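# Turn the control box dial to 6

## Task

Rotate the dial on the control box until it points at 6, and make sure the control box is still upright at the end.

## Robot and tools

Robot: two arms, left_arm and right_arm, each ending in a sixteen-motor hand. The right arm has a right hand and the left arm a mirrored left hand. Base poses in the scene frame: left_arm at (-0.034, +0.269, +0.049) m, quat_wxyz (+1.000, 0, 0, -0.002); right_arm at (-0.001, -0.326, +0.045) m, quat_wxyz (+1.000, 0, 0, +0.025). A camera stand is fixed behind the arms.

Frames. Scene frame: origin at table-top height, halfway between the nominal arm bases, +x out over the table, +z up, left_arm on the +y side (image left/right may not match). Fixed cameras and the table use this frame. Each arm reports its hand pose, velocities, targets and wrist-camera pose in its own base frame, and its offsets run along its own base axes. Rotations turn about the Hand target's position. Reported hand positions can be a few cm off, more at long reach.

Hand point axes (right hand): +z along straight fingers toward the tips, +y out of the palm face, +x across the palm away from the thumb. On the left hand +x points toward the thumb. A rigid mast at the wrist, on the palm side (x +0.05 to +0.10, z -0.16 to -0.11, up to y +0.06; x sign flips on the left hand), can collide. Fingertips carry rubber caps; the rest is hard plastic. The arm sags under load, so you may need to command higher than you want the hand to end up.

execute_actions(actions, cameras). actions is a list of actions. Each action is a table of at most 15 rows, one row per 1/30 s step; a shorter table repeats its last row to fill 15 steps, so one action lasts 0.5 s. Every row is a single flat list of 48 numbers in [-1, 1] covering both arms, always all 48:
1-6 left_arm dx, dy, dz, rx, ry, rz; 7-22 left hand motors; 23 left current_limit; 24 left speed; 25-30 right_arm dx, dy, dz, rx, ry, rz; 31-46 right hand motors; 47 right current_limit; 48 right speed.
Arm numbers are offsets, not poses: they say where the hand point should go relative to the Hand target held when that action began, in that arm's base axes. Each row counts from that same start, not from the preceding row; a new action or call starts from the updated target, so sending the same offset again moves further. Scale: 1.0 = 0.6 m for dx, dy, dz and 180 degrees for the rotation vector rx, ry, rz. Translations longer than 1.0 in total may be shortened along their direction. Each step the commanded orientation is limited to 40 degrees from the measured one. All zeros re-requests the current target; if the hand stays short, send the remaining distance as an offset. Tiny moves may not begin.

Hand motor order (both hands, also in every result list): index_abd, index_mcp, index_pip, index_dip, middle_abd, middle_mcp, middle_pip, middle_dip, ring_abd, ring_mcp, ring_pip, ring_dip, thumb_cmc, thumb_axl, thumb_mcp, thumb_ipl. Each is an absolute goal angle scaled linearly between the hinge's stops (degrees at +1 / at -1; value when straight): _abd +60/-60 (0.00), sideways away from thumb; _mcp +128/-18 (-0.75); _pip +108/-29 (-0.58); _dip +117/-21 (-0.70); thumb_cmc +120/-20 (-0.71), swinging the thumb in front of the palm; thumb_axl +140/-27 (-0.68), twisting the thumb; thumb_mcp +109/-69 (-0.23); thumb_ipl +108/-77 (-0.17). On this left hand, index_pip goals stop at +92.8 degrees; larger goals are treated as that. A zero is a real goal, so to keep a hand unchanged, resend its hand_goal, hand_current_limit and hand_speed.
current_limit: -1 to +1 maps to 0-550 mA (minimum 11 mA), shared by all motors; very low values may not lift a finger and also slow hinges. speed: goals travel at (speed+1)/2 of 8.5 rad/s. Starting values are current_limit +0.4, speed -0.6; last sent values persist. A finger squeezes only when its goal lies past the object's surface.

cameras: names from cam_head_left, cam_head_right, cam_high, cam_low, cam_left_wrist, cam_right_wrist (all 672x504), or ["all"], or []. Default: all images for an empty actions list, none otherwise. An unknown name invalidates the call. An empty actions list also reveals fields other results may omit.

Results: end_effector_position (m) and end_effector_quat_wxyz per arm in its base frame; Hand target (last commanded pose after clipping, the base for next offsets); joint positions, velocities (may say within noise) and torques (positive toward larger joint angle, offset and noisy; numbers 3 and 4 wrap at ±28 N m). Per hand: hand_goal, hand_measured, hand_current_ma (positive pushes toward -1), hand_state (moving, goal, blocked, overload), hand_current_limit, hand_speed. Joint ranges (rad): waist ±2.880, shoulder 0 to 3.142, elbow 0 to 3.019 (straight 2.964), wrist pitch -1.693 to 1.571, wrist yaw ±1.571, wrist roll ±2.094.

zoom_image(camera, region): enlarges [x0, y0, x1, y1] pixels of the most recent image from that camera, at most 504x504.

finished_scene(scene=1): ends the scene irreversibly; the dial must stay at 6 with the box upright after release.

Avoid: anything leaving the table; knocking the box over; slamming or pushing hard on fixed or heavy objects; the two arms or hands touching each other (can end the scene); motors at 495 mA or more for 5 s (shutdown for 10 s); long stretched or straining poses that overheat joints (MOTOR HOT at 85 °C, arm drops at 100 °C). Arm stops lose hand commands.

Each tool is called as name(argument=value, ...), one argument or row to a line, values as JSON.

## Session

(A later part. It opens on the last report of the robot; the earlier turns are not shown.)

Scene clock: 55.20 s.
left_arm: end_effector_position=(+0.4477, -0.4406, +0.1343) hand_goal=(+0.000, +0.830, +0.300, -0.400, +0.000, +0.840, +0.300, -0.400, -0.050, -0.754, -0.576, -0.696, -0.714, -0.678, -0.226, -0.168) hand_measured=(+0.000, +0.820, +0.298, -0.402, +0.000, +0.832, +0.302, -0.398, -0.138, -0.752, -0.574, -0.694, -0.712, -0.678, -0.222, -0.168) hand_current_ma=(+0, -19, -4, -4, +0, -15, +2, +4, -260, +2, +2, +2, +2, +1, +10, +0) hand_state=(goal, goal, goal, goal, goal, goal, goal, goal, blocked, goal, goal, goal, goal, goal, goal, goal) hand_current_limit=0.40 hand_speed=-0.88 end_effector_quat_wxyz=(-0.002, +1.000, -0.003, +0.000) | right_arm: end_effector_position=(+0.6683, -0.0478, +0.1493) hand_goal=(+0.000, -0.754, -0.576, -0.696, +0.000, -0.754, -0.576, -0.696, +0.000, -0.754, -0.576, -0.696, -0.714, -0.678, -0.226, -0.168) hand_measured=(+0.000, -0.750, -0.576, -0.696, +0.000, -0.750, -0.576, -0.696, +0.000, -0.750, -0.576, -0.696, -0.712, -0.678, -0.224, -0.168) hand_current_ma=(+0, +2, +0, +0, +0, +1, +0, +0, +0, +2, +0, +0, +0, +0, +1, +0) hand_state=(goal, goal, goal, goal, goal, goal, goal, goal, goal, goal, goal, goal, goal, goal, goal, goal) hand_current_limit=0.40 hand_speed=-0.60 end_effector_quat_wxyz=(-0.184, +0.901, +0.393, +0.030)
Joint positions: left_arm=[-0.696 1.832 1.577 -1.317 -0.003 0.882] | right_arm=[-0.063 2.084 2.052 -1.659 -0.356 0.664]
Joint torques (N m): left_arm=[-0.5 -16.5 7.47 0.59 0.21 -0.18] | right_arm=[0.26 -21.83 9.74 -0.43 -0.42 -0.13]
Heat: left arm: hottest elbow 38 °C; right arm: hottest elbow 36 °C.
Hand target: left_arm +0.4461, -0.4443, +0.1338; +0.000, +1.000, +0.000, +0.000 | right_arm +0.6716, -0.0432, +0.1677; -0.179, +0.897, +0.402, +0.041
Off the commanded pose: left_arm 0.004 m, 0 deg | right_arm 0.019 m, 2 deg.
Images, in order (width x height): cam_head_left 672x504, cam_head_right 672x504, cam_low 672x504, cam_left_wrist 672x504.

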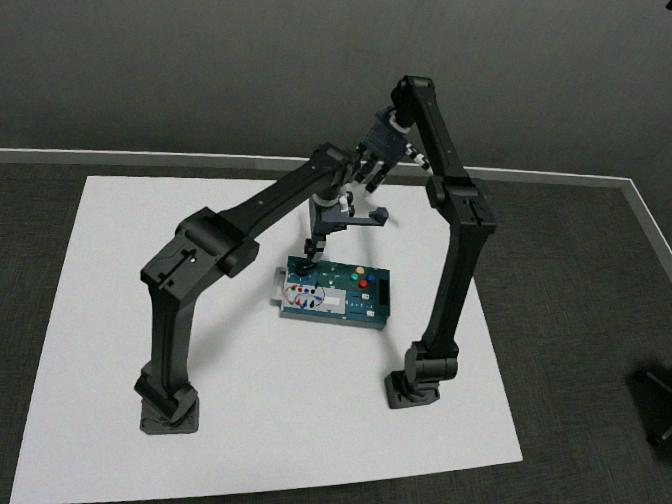

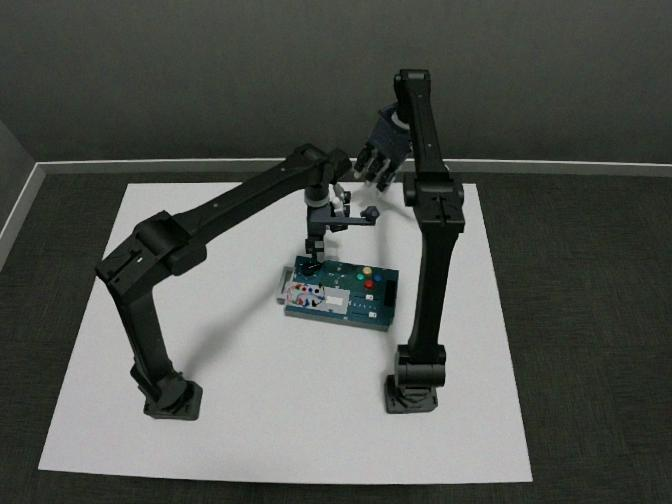

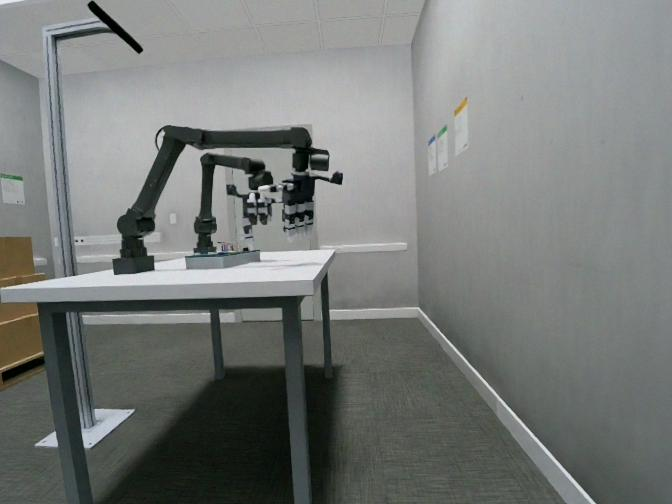

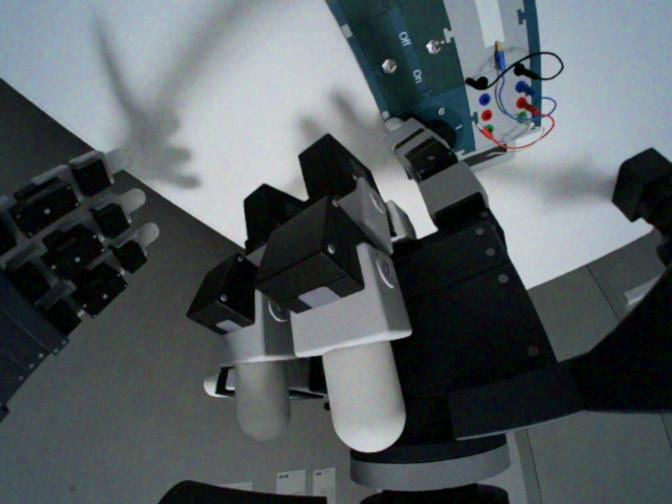

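execute_actions(
  actions=[
    [[0,0,0,0,0,0, 0,0.83,0.3,-0.4,0,0.84,0.3,-0.4,0.03,-0.754,-0.576,-0.696,-0.714,-0.678,-0.226,-0.168,0.8,-0.85, 0,0,0,0,0,0, 0,-0.754,-0.576,-0.696,0,-0.754,-0.576,-0.696,0,-0.754,-0.576,-0.696,-0.714,-0.678,-0.226,-0.168,0.4,-0.6]],
  ],
  cameras=["cam_left_wrist","cam_head_left"],
)

zoom_image(
  camera="cam_left_wrist",
  region=[360, 20, 520, 140],
)

zoom_image(
  camera="cam_head_left",
  region=[270, 210, 350, 290],
)

Scene clock: 56.20 s.
left_arm: end_effector_position=(+0.4488, -0.4407, +0.1343) hand_goal=(+0.000, +0.830, +0.300, -0.400, +0.000, +0.840, +0.300, -0.400, +0.030, -0.754, -0.576, -0.696, -0.714, -0.678, -0.226, -0.168) hand_measured=(+0.000, +0.820, +0.298, -0.402, +0.000, +0.832, +0.302, -0.398, -0.104, -0.756, -0.578, -0.696, -0.712, -0.678, -0.222, -0.168) hand_current_ma=(+0, -19, -4, -4, +0, -15, +2, +4, -442, -4, -2, +1, +2, +1, +10, +0) hand_state=(goal, goal, goal, goal, goal, goal, goal, goal, blocked, goal, goal, goal, goal, goal, goal, goal) hand_current_limit=0.80 hand_speed=-0.85 end_effector_quat_wxyz=(-0.002, +1.000, -0.003, +0.003) | right_arm: end_effector_position=(+0.6683, -0.0478, +0.1493) hand_goal=(+0.000, -0.754, -0.576, -0.696, +0.000, -0.754, -0.576, -0.696, +0.000, -0.754, -0.576, -0.696, -0.714, -0.678, -0.226, -0.168) hand_measured=(+0.000, -0.750, -0.576, -0.696, +0.000, -0.750, -0.576, -0.696, +0.000, -0.750, -0.576, -0.696, -0.712, -0.678, -0.224, -0.168) hand_current_ma=(+0, +2, +0, +0, +0, +1, +0, +0, +0, +2, +0, +0, +0, +0, +1, +0) hand_state=(goal, goal, goal, goal, goal, goal, goal, goal, goal, goal, goal, goal, goal, goal, goal, goal) hand_current_limit=0.40 hand_speed=-0.60 end_effector_quat_wxyz=(-0.184, +0.901, +0.393, +0.030)
Joint positions: left_arm=[-0.696 1.832 1.577 -1.313 -0.007 0.882] | right_arm=[-0.063 2.084 2.052 -1.659 -0.356 0.664]
Joint torques (N m): left_arm=[-0.73 -16.5 7.51 0.49 0.35 -0.19] | right_arm=[0.32 -21.83 9.7 -0.42 -0.41 -0.12]
Heat: left arm: hottest elbow 38 °C; right arm: hottest elbow 36 °C.
Hand target: left_arm +0.4461, -0.4443, +0.1338; +0.000, +1.000, +0.000, +0.000 | right_arm +0.6716, -0.0432, +0.1677; -0.179, +0.897, +0.402, +0.041
Off the commanded pose: left_arm 0.004 m, 1 deg | right_arm 0.019 m, 2 deg.
Images, in order (width x height): cam_head_left 672x504, cam_left_wrist 672x504.

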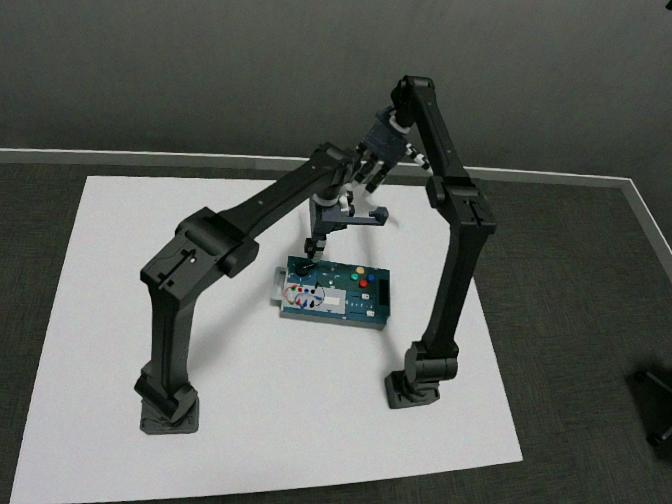

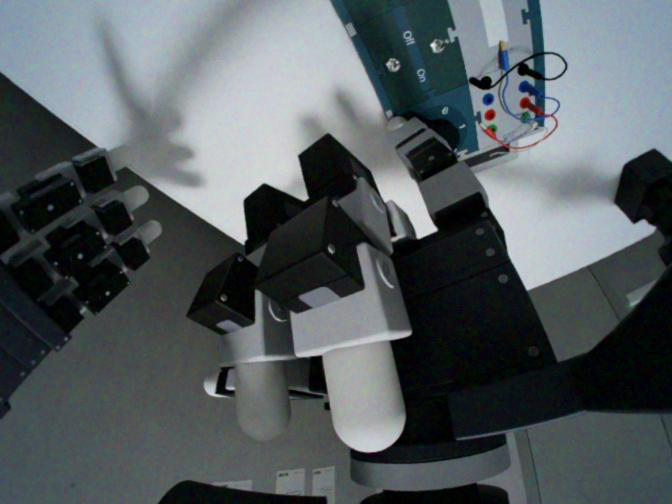

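Scaled by 3.150 from the camera's 672x504 image, which has a finer 960x720 frame.

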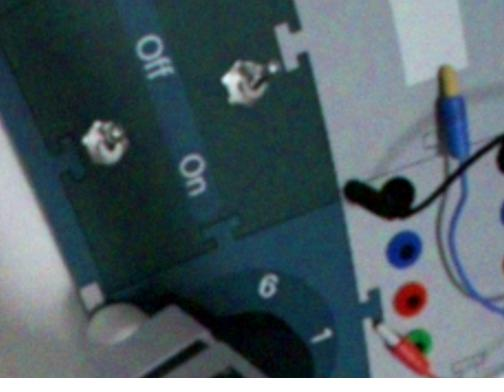

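Scaled by 6.300 from the camera's 672x504 image, which has a finer 960x720 frame.

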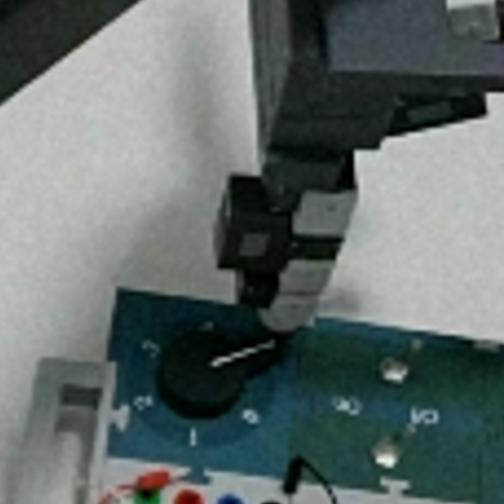

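execute_actions(
  actions=[
    [[0,0.015,0,0,0,0, 0,0.83,0.3,-0.4,0,0.84,0.3,-0.4,-0.28,-0.754,-0.576,-0.696,-0.714,-0.678,-0.226,-0.168,0.6,-0.7, 0,0,0,0,0,0, 0,-0.754,-0.576,-0.696,0,-0.754,-0.576,-0.696,0,-0.754,-0.576,-0.696,-0.714,-0.678,-0.226,-0.168,0.4,-0.6]],
  ],
  cameras=["cam_left_wrist","cam_head_left","cam_head_right"],
)

zoom_image(
  camera="cam_left_wrist",
  region=[360, 30, 480, 150],
)

zoom_image(
  camera="cam_head_left",
  region=[280, 240, 340, 285],
)

zoom_image(
  camera="cam_head_right",
  region=[285, 240, 345, 285],
)

Scene clock: 58.87 s.
left_arm: end_effector_position=(+0.4427, -0.4396, +0.1322) hand_goal=(+0.000, +0.830, +0.300, -0.400, +0.000, +0.840, +0.300, -0.400, -0.280, -0.754, -0.576, -0.696, -0.714, -0.678, -0.226, -0.168) hand_measured=(+0.000, +0.820, +0.298, -0.402, +0.000, +0.832, +0.302, -0.398, -0.232, -0.756, -0.578, -0.696, -0.712, -0.678, -0.222, -0.168) hand_current_ma=(+0, -19, -4, -4, +0, -15, +2, +4, +121, -4, -3, +0, +2, +1, +10, +0) hand_state=(goal, goal, goal, goal, goal, goal, goal, goal, blocked, goal, goal, goal, goal, goal, goal, goal) hand_current_limit=0.60 hand_speed=-0.70 end_effector_quat_wxyz=(+0.000, +1.000, -0.004, -0.006) | right_arm: end_effector_position=(+0.6683, -0.0478, +0.1493) hand_goal=(+0.000, -0.754, -0.576, -0.696, +0.000, -0.754, -0.576, -0.696, +0.000, -0.754, -0.576, -0.696, -0.714, -0.678, -0.226, -0.168) hand_measured=(+0.000, -0.750, -0.576, -0.696, +0.000, -0.750, -0.576, -0.696, +0.000, -0.750, -0.576, -0.696, -0.712, -0.678, -0.224, -0.168) hand_current_ma=(+0, +2, +0, +0, +0, +1, +0, +0, +0, +2, +0, +0, +0, +0, +1, +0) hand_state=(goal, goal, goal, goal, goal, goal, goal, goal, goal, goal, goal, goal, goal, goal, goal, goal) hand_current_limit=0.40 hand_speed=-0.60 end_effector_quat_wxyz=(-0.184, +0.901, +0.393, +0.030)
Joint positions: left_arm=[-0.697 1.827 1.563 -1.316 0.007 0.882] | right_arm=[-0.063 2.084 2.052 -1.659 -0.356 0.664]
Joint torques (N m): left_arm=[0.32 -17.2 6.86 0.77 -0.22 -0.06] | right_arm=[0.44 -21.83 9.72 -0.43 -0.42 -0.12]
Heat: left arm: hottest elbow 38 °C; right arm: hottest elbow 36 °C.
Hand target: left_arm +0.4461, -0.4353, +0.1338; +0.000, +1.000, +0.000, +0.000 | right_arm +0.6716, -0.0432, +0.1677; -0.179, +0.897, +0.402, +0.041
Off the commanded pose: left_arm 0.006 m, 1 deg | right_arm 0.019 m, 2 deg.
Images, in order (width x height): cam_head_left 672x504, cam_head_right 672x504, cam_left_wrist 672x504.

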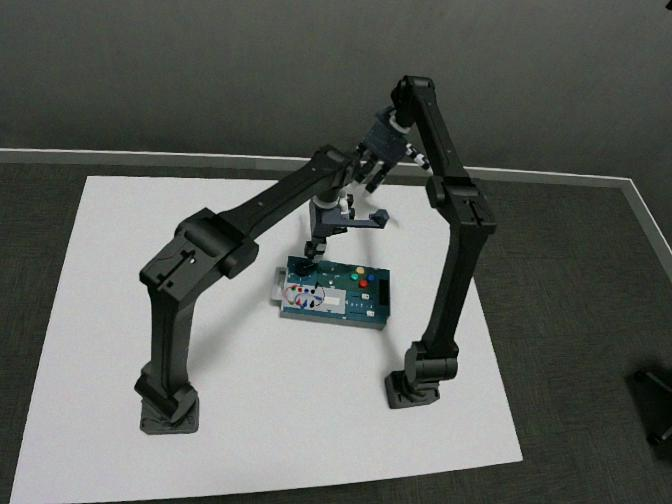

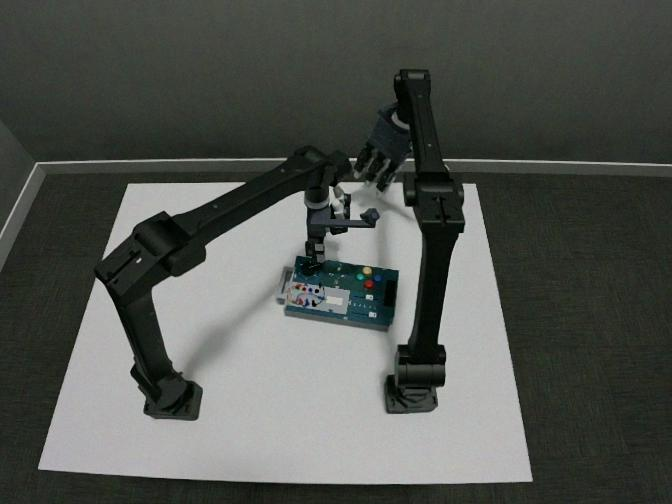

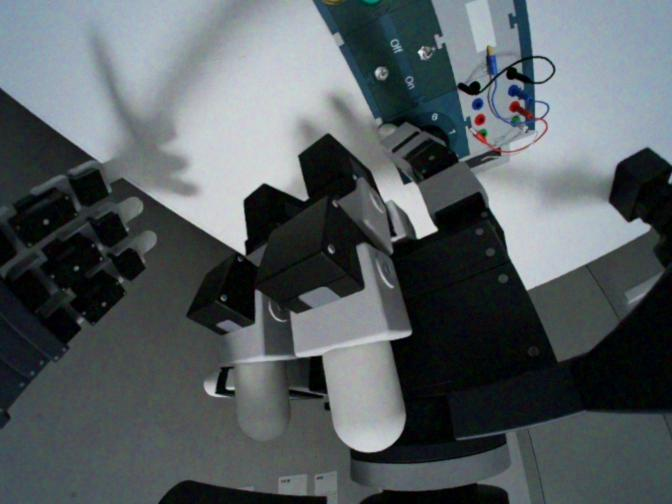

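Scaled by 4.200 from the camera's 672x504 image, which has a finer 960x720 frame.

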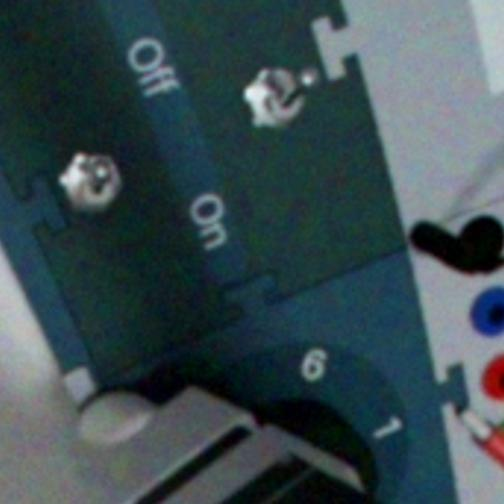

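Scaled by 8.400 from the camera's 672x504 image, which has a finer 960x720 frame.

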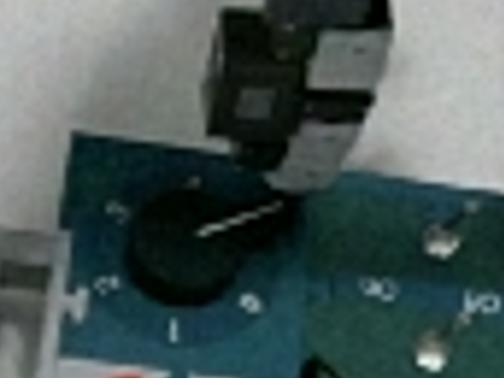

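Scaled by 8.400 from the camera's 672x504 image, which has a finer 960x720 frame.

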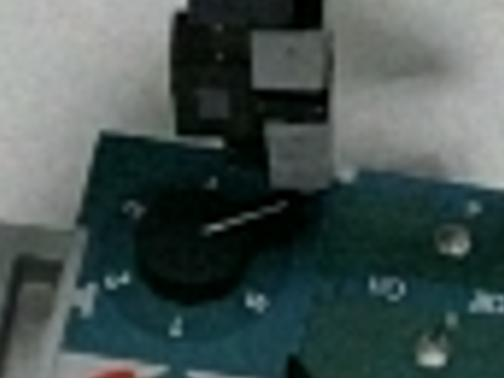

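execute_actions(
  actions=[
    [[0,0,0.05,0,0,0, 0,0.83,0.3,-0.4,0,0.84,0.3,-0.4,-0.232,-0.754,0.73,0.55,-0.714,-0.678,-0.226,-0.168,0.4,-0.5, 0,0,0,0,0,0, 0,-0.754,-0.576,-0.696,0,-0.754,-0.576,-0.696,0,-0.754,-0.576,-0.696,-0.714,-0.678,-0.226,-0.168,0.4,-0.6]],
    [[0.042,-0.02,0,0,0,0, 0,0.83,0.3,-0.4,0,0.84,0.3,-0.4,0,-0.754,0.73,0.55,-0.714,-0.678,-0.226,-0.168,0.4,-0.5, 0,0,0,0,0,0, 0,-0.754,-0.576,-0.696,0,-0.754,-0.576,-0.696,0,-0.754,-0.576,-0.696,-0.714,-0.678,-0.226,-0.168,0.4,-0.6]],
    [[0,0,-0.05,0,0,0, 0,0.83,0.3,-0.4,0,0.84,0.3,-0.4,0,-0.754,0.73,0.55,-0.714,-0.678,-0.226,-0.168,0.4,-0.5, 0,0,0,0,0,0, 0,-0.754,-0.576,-0.696,0,-0.754,-0.576,-0.696,0,-0.754,-0.576,-0.696,-0.714,-0.678,-0.226,-0.168,0.4,-0.6]],
  ],
  cameras=["cam_left_wrist","cam_head_left","cam_head_right","cam_low"],
)

zoom_image(
  camera="cam_left_wrist",
  region=[340, 0, 540, 180],
)

zoom_image(
  camera="cam_head_left",
  region=[270, 210, 350, 290],
)

zoom_image(
  camera="cam_head_right",
  region=[270, 210, 350, 290],
)

zoom_image(
  camera="cam_low",
  region=[200, 190, 300, 265],
)

Scene clock: 63.07 s.
left_arm: end_effector_position=(+0.4665, -0.4479, +0.1388) hand_goal=(+0.000, +0.830, +0.300, -0.400, +0.000, +0.840, +0.300, -0.400, +0.000, -0.754, +0.730, +0.550, -0.714, -0.678, -0.226, -0.168) hand_measured=(+0.000, +0.820, +0.298, -0.402, +0.000, +0.832, +0.302, -0.398, -0.004, -0.756, +0.722, +0.548, -0.712, -0.678, -0.222, -0.168) hand_current_ma=(+0, -19, -4, -4, +0, -15, +2, +4, -5, -3, -15, -4, +2, +1, +10, +0) hand_state=(goal, goal, goal, goal, goal, goal, goal, goal, goal, goal, goal, goal, goal, goal, goal, goal) hand_current_limit=0.40 hand_speed=-0.50 end_effector_quat_wxyz=(-0.001, +1.000, +0.002, -0.001) | right_arm: end_effector_position=(+0.6683, -0.0478, +0.1493) hand_goal=(+0.000, -0.754, -0.576, -0.696, +0.000, -0.754, -0.576, -0.696, +0.000, -0.754, -0.576, -0.696, -0.714, -0.678, -0.226, -0.168) hand_measured=(+0.000, -0.750, -0.576, -0.696, +0.000, -0.750, -0.576, -0.696, +0.000, -0.750, -0.576, -0.696, -0.712, -0.678, -0.224, -0.168) hand_current_ma=(+0, +2, +0, +0, +0, +1, +0, +0, +0, +2, +0, +0, +0, +0, +1, +0) hand_state=(goal, goal, goal, goal, goal, goal, goal, goal, goal, goal, goal, goal, goal, goal, goal, goal) hand_current_limit=0.40 hand_speed=-0.60 end_effector_quat_wxyz=(-0.184, +0.901, +0.393, +0.030)
Joint positions: left_arm=[-0.685 1.879 1.656 -1.352 0 0.882] | right_arm=[-0.063 2.084 2.052 -1.659 -0.356 0.664]
Joint torques (N m): left_arm=[0.32 -16.85 7.62 0.95 0.11 0.09] | right_arm=[0.38 -21.77 9.72 -0.42 -0.42 -0.12]
Heat: left arm: hottest elbow 38 °C; right arm: hottest elbow 37 °C.
Hand target: left_arm +0.4714, -0.4472, +0.1337; +0.000, +1.000, +0.000, +0.000 | right_arm +0.6716, -0.0432, +0.1677; -0.179, +0.897, +0.402, +0.041
Off the commanded pose: left_arm 0.007 m, 0 deg | right_arm 0.019 m, 2 deg.
Images, in order (width x height): cam_head_left 672x504, cam_head_right 672x504, cam_low 672x504, cam_left_wrist 672x504.

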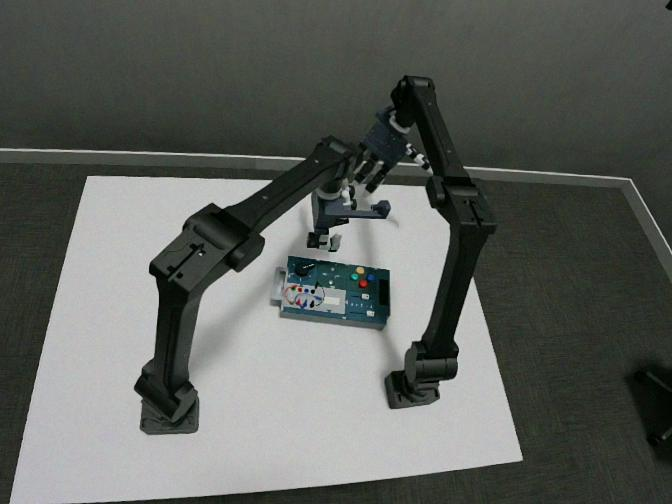

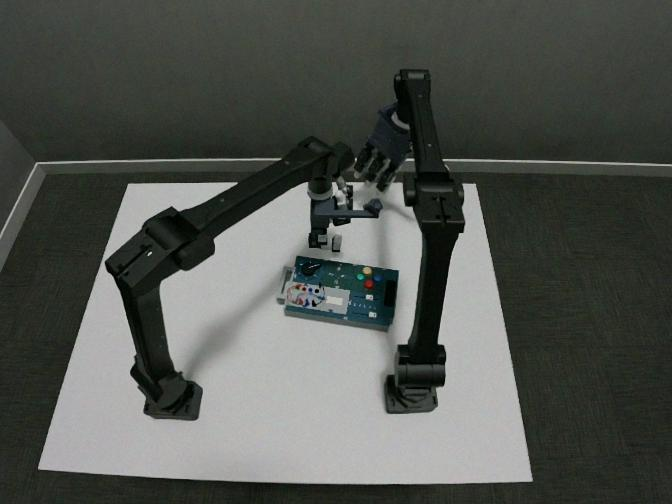

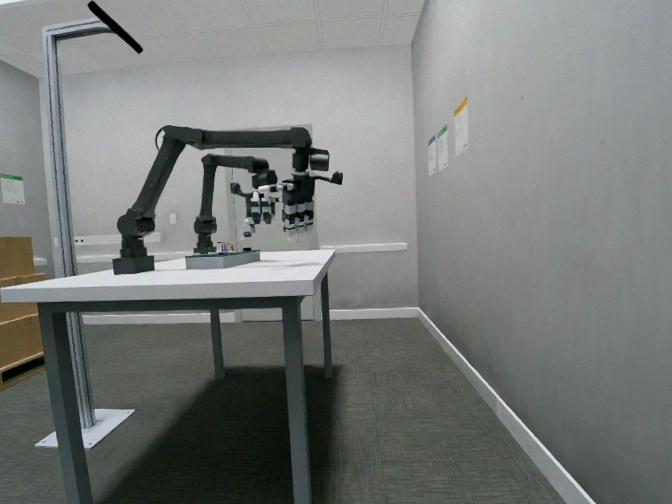

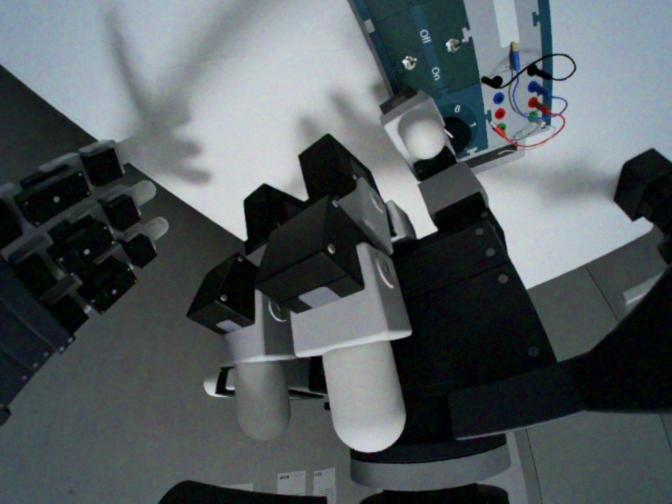

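Scaled by 2.520 from the camera's 672x504 image, which has a finer 960x720 frame.

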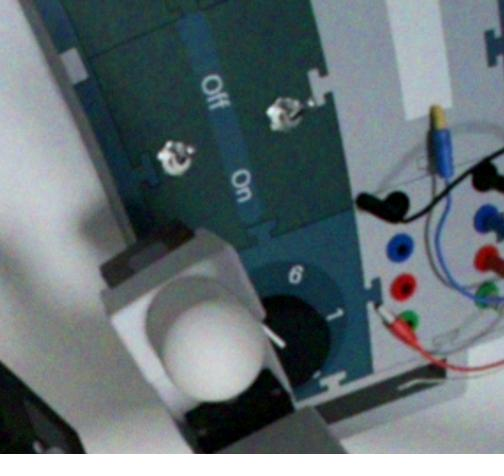

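Scaled by 6.300 from the camera's 672x504 image, which has a finer 960x720 frame.

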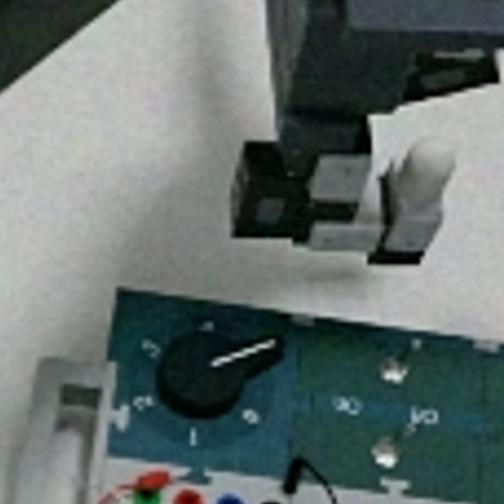

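Scaled by 6.300 from the camera's 672x504 image, which has a finer 960x720 frame.

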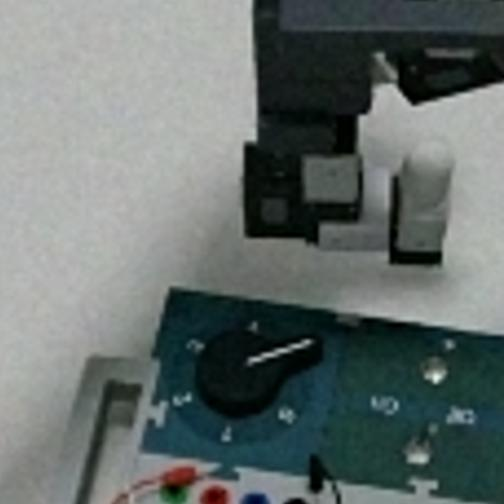

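Scaled by 5.040 from the camera's 672x504 image, which has a finer 960x720 frame.

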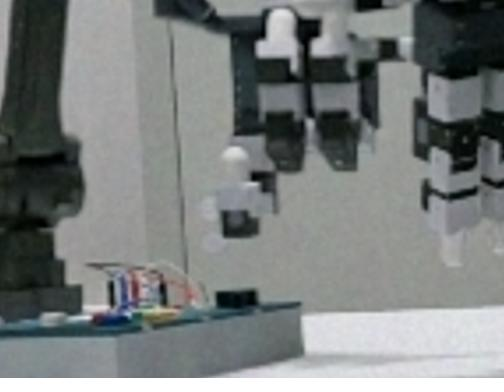

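execute_actions(
  actions=[
    [[0,0.022,0,0,0,0, 0,0.83,0.3,-0.4,0,0.84,0.3,-0.4,0,-0.205,0.94,-0.26,-0.714,-0.678,-0.226,-0.168,0.4,-0.5, 0,0,0,0,0,0, 0,-0.754,-0.576,-0.696,0,-0.754,-0.576,-0.696,0,-0.754,-0.576,-0.696,-0.714,-0.678,-0.226,-0.168,0.4,-0.6]],
  ],
  cameras=["cam_left_wrist","cam_head_left","cam_head_right","cam_low"],
)

zoom_image(
  camera="cam_left_wrist",
  region=[340, 0, 540, 180],
)

zoom_image(
  camera="cam_head_left",
  region=[270, 210, 350, 290],
)

zoom_image(
  camera="cam_head_right",
  region=[270, 210, 350, 290],
)

zoom_image(
  camera="cam_low",
  region=[200, 190, 300, 265],
)

Scene clock: 66.17 s.
left_arm: end_effector_position=(+0.4677, -0.4340, +0.1258) hand_goal=(+0.000, +0.830, +0.300, -0.400, +0.000, +0.840, +0.300, -0.400, +0.000, -0.206, +0.940, -0.260, -0.714, -0.678, -0.226, -0.168) hand_measured=(+0.000, +0.820, +0.298, -0.402, +0.000, +0.832, +0.302, -0.398, -0.004, -0.220, +0.934, -0.258, -0.712, -0.678, -0.222, -0.168) hand_current_ma=(+0, -19, -4, -4, +0, -15, +2, +4, -5, -33, -12, +4, +2, +1, +10, +0) hand_state=(goal, goal, goal, goal, goal, goal, goal, goal, goal, goal, goal, goal, goal, goal, goal, goal) hand_current_limit=0.40 hand_speed=-0.50 end_effector_quat_wxyz=(-0.008, +1.000, +0.005, -0.009) | right_arm: end_effector_position=(+0.6683, -0.0478, +0.1493) hand_goal=(+0.000, -0.754, -0.576, -0.696, +0.000, -0.754, -0.576, -0.696, +0.000, -0.754, -0.576, -0.696, -0.714, -0.678, -0.226, -0.168) hand_measured=(+0.000, -0.750, -0.576, -0.696, +0.000, -0.750, -0.576, -0.696, +0.000, -0.750, -0.576, -0.696, -0.712, -0.678, -0.224, -0.168) hand_current_ma=(+0, +2, +0, +0, +0, +1, +0, +0, +0, +2, +0, +0, +0, +0, +1, +0) hand_state=(goal, goal, goal, goal, goal, goal, goal, goal, goal, goal, goal, goal, goal, goal, goal, goal) hand_current_limit=0.40 hand_speed=-0.60 end_effector_quat_wxyz=(-0.184, +0.901, +0.393, +0.030)
Joint positions: left_arm=[-0.665 1.879 1.625 -1.341 0 0.896] | right_arm=[-0.063 2.084 2.052 -1.659 -0.356 0.664]
Joint torques (N m): left_arm=[0.21 -18.37 7.54 0.9 0.12 0.12] | right_arm=[0.21 -21.77 9.7 -0.44 -0.42 -0.12]
Heat: left arm: hottest elbow 38 °C; right arm: hottest elbow 37 °C.
Hand target: left_arm +0.4714, -0.4341, +0.1337; +0.000, +1.000, +0.000, +0.000 | right_arm +0.6716, -0.0432, +0.1677; -0.179, +0.897, +0.402, +0.041
Off the commanded pose: left_arm 0.009 m, 1 deg | right_arm 0.019 m, 2 deg.
Images, in order (width x height): cam_head_left 672x504, cam_head_right 672x504, cam_low 672x504, cam_left_wrist 672x504.

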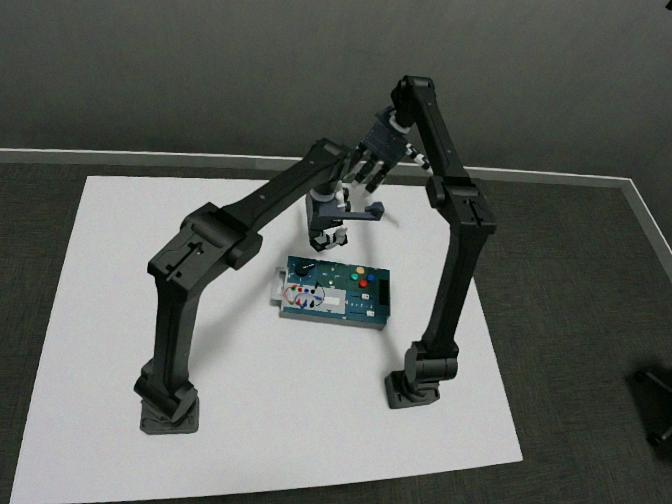

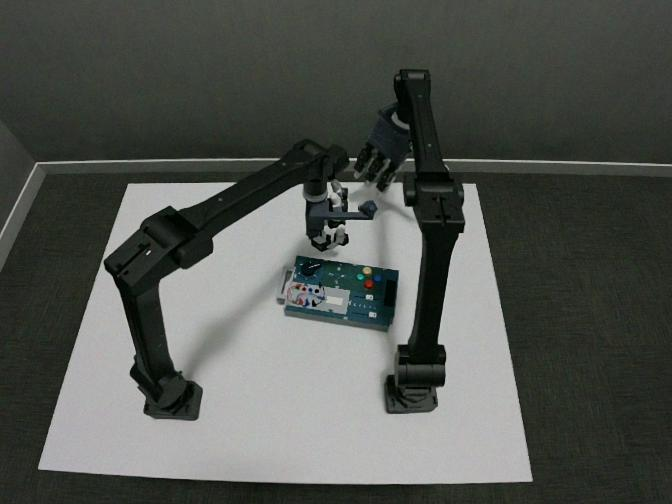

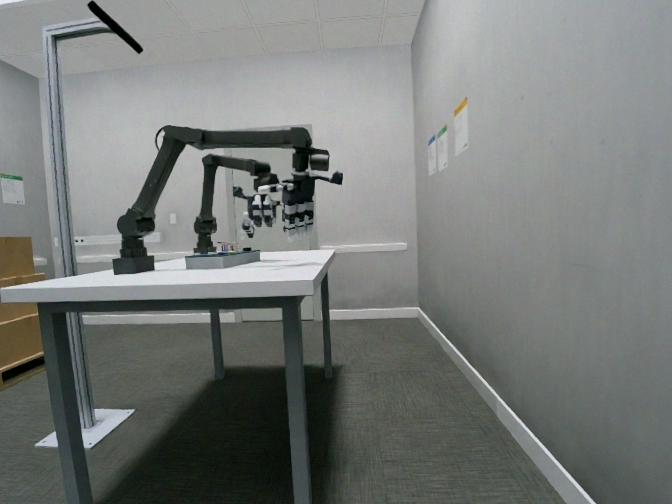

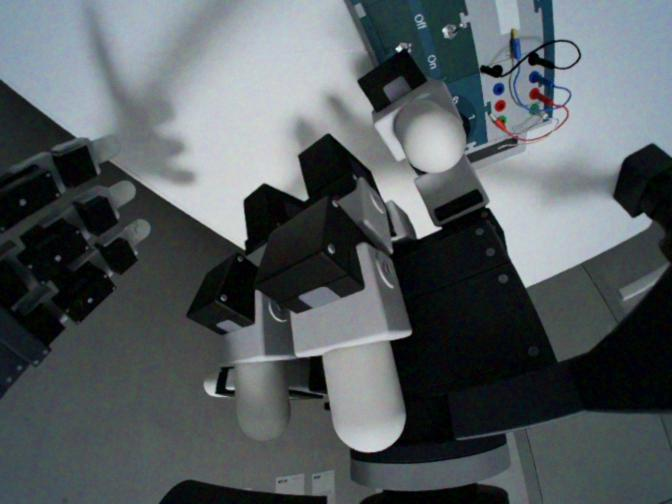

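Scaled by 2.520 from the camera's 672x504 image, which has a finer 960x720 frame.

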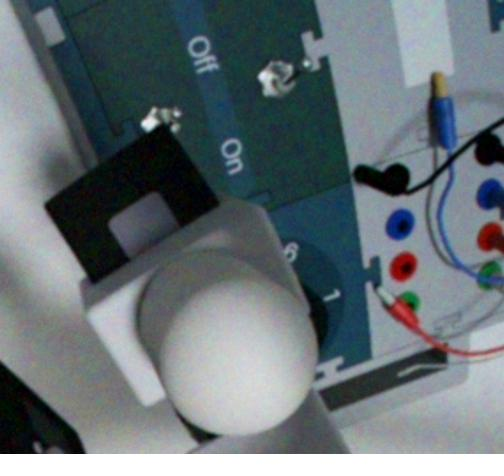

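Scaled by 6.300 from the camera's 672x504 image, which has a finer 960x720 frame.

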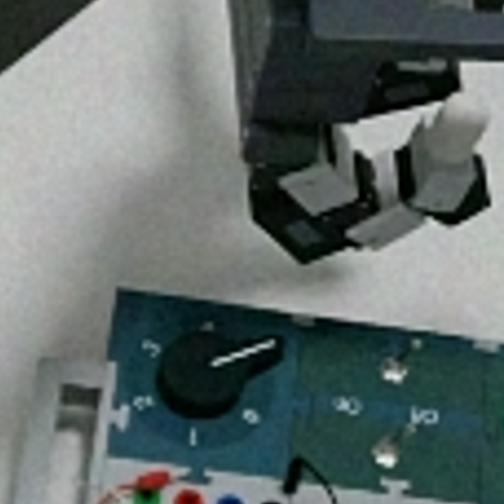

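Scaled by 6.300 from the camera's 672x504 image, which has a finer 960x720 frame.

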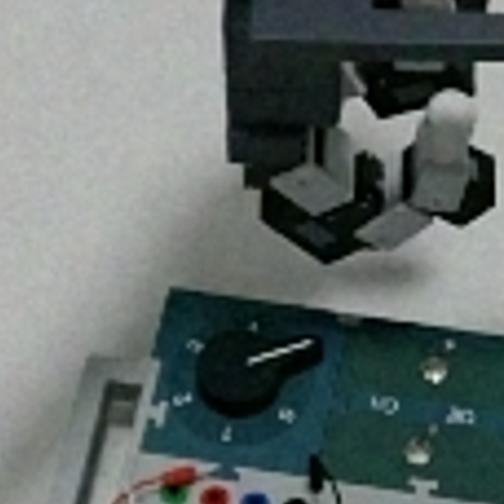

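Scaled by 5.040 from the camera's 672x504 image, which has a finer 960x720 frame.

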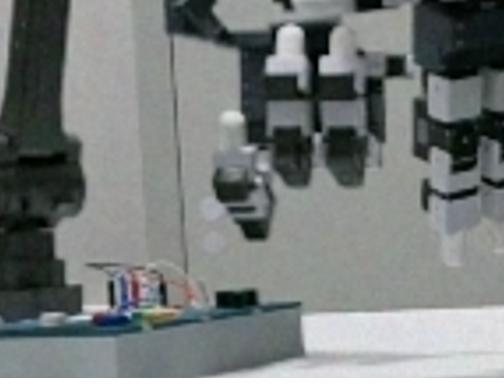

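execute_actions(
  actions=[
    [[0.026,0.001,0,0,0,0, 0,0.83,0.3,-0.4,0,0.84,0.3,-0.4,0,-0.205,0.94,-0.26,-0.714,-0.678,-0.226,-0.168,0.4,-0.5, 0,0,0,0,0,0, 0,-0.754,-0.576,-0.696,0,-0.754,-0.576,-0.696,0,-0.754,-0.576,-0.696,-0.714,-0.678,-0.226,-0.168,0.4,-0.6]],
    [[0,0,-0.05,0,0,0, 0,0.83,0.3,-0.4,0,0.84,0.3,-0.4,0,-0.205,0.94,-0.26,-0.714,-0.678,-0.226,-0.168,0.4,-0.5, 0,0,0,0,0,0, 0,-0.754,-0.576,-0.696,0,-0.754,-0.576,-0.696,0,-0.754,-0.576,-0.696,-0.714,-0.678,-0.226,-0.168,0.4,-0.6]],
  ],
  cameras=["cam_left_wrist","cam_head_left","cam_head_right","cam_low"],
)

zoom_image(
  camera="cam_left_wrist",
  region=[340, 0, 540, 180],
)

zoom_image(
  camera="cam_head_left",
  region=[270, 210, 350, 290],
)

zoom_image(
  camera="cam_head_right",
  region=[270, 210, 350, 290],
)

zoom_image(
  camera="cam_low",
  region=[220, 220, 280, 265],
)

Scene clock: 68.10 s.
left_arm: end_effector_position=(+0.4833, -0.4336, +0.1095) hand_goal=(+0.000, +0.830, +0.300, -0.400, +0.000, +0.840, +0.300, -0.400, +0.000, -0.206, +0.940, -0.260, -0.714, -0.678, -0.226, -0.168) hand_measured=(+0.000, +0.820, +0.298, -0.402, +0.000, +0.832, +0.302, -0.398, -0.004, -0.220, +0.934, -0.258, -0.712, -0.678, -0.222, -0.168) hand_current_ma=(+0, -19, -4, -4, +0, -15, +2, +4, -5, -33, -12, +4, +2, +1, +10, +0) hand_state=(goal, goal, goal, goal, goal, goal, goal, goal, goal, goal, goal, goal, goal, goal, goal, goal) hand_current_limit=0.40 hand_speed=-0.50 end_effector_quat_wxyz=(-0.001, +1.000, +0.004, -0.001) | right_arm: end_effector_position=(+0.6683, -0.0478, +0.1493) hand_goal=(+0.000, -0.754, -0.576, -0.696, +0.000, -0.754, -0.576, -0.696, +0.000, -0.754, -0.576, -0.696, -0.714, -0.678, -0.226, -0.168) hand_measured=(+0.000, -0.750, -0.576, -0.696, +0.000, -0.750, -0.576, -0.696, +0.000, -0.750, -0.576, -0.696, -0.712, -0.678, -0.224, -0.168) hand_current_ma=(+0, +2, +0, +0, +0, +1, +0, +0, +0, +2, +0, +0, +0, +0, +1, +0) hand_state=(goal, goal, goal, goal, goal, goal, goal, goal, goal, goal, goal, goal, goal, goal, goal, goal) hand_current_limit=0.40 hand_speed=-0.60 end_effector_quat_wxyz=(-0.184, +0.901, +0.393, +0.030)
Joint positions: left_arm=[-0.648 1.909 1.622 -1.287 0 0.914] | right_arm=[-0.063 2.084 2.052 -1.659 -0.356 0.664]
Joint torques (N m): left_arm=[0.26 -16.73 7.5 1.01 0.14 0.12] | right_arm=[0.38 -21.71 9.74 -0.43 -0.42 -0.12]
Heat: left arm: hottest elbow 38 °C; right arm: hottest elbow 37 °C.
Hand target: left_arm +0.4870, -0.4335, +0.1039; +0.000, +1.000, +0.000, +0.000 | right_arm +0.6716, -0.0432, +0.1677; -0.179, +0.897, +0.402, +0.041
Off the commanded pose: left_arm 0.007 m, 1 deg | right_arm 0.019 m, 2 deg.
Images, in order (width x height): cam_head_left 672x504, cam_head_right 672x504, cam_low 672x504, cam_left_wrist 672x504.

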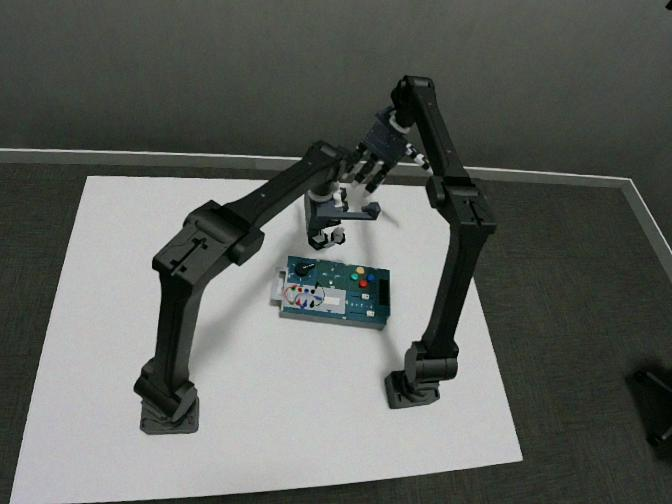

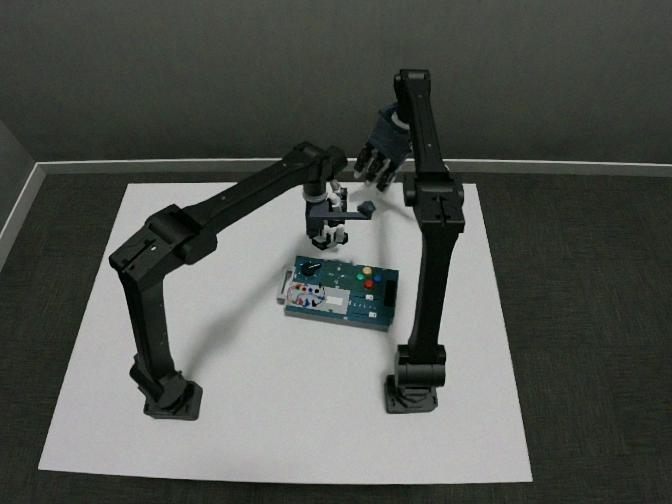

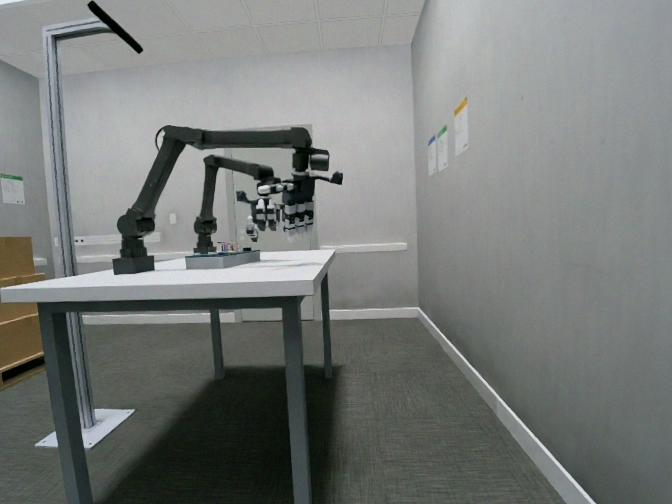

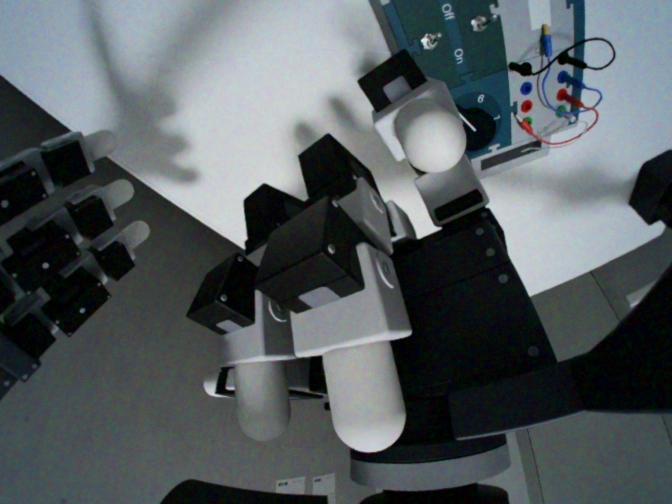

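Scaled by 2.520 from the camera's 672x504 image, which has a finer 960x720 frame.

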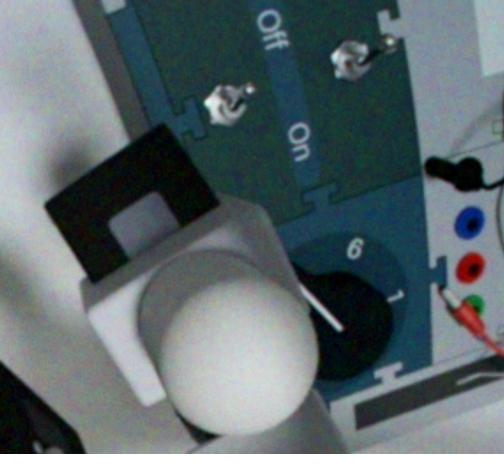

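Scaled by 6.300 from the camera's 672x504 image, which has a finer 960x720 frame.

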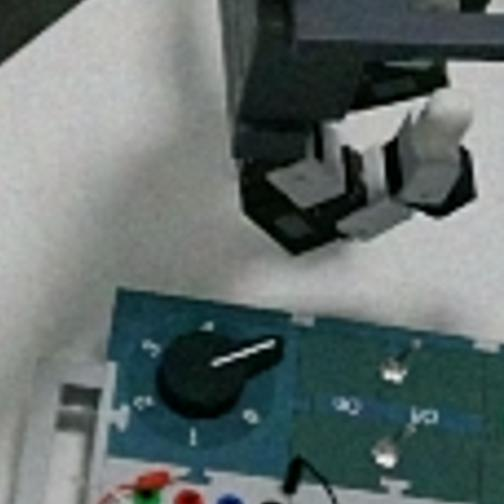

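Scaled by 6.300 from the camera's 672x504 image, which has a finer 960x720 frame.

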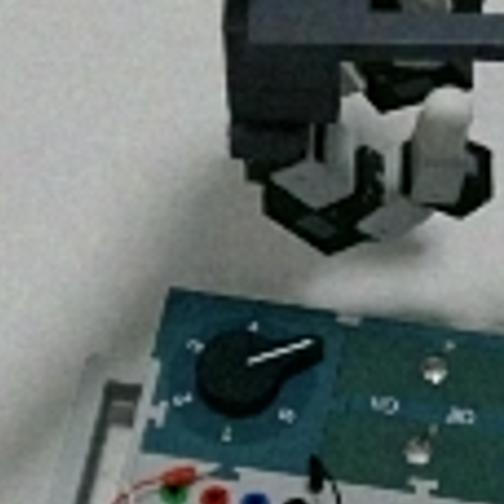

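Scaled by 8.400 from the camera's 672x504 image, which has a finer 960x720 frame.

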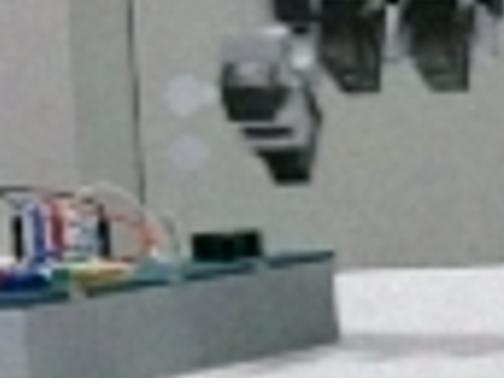

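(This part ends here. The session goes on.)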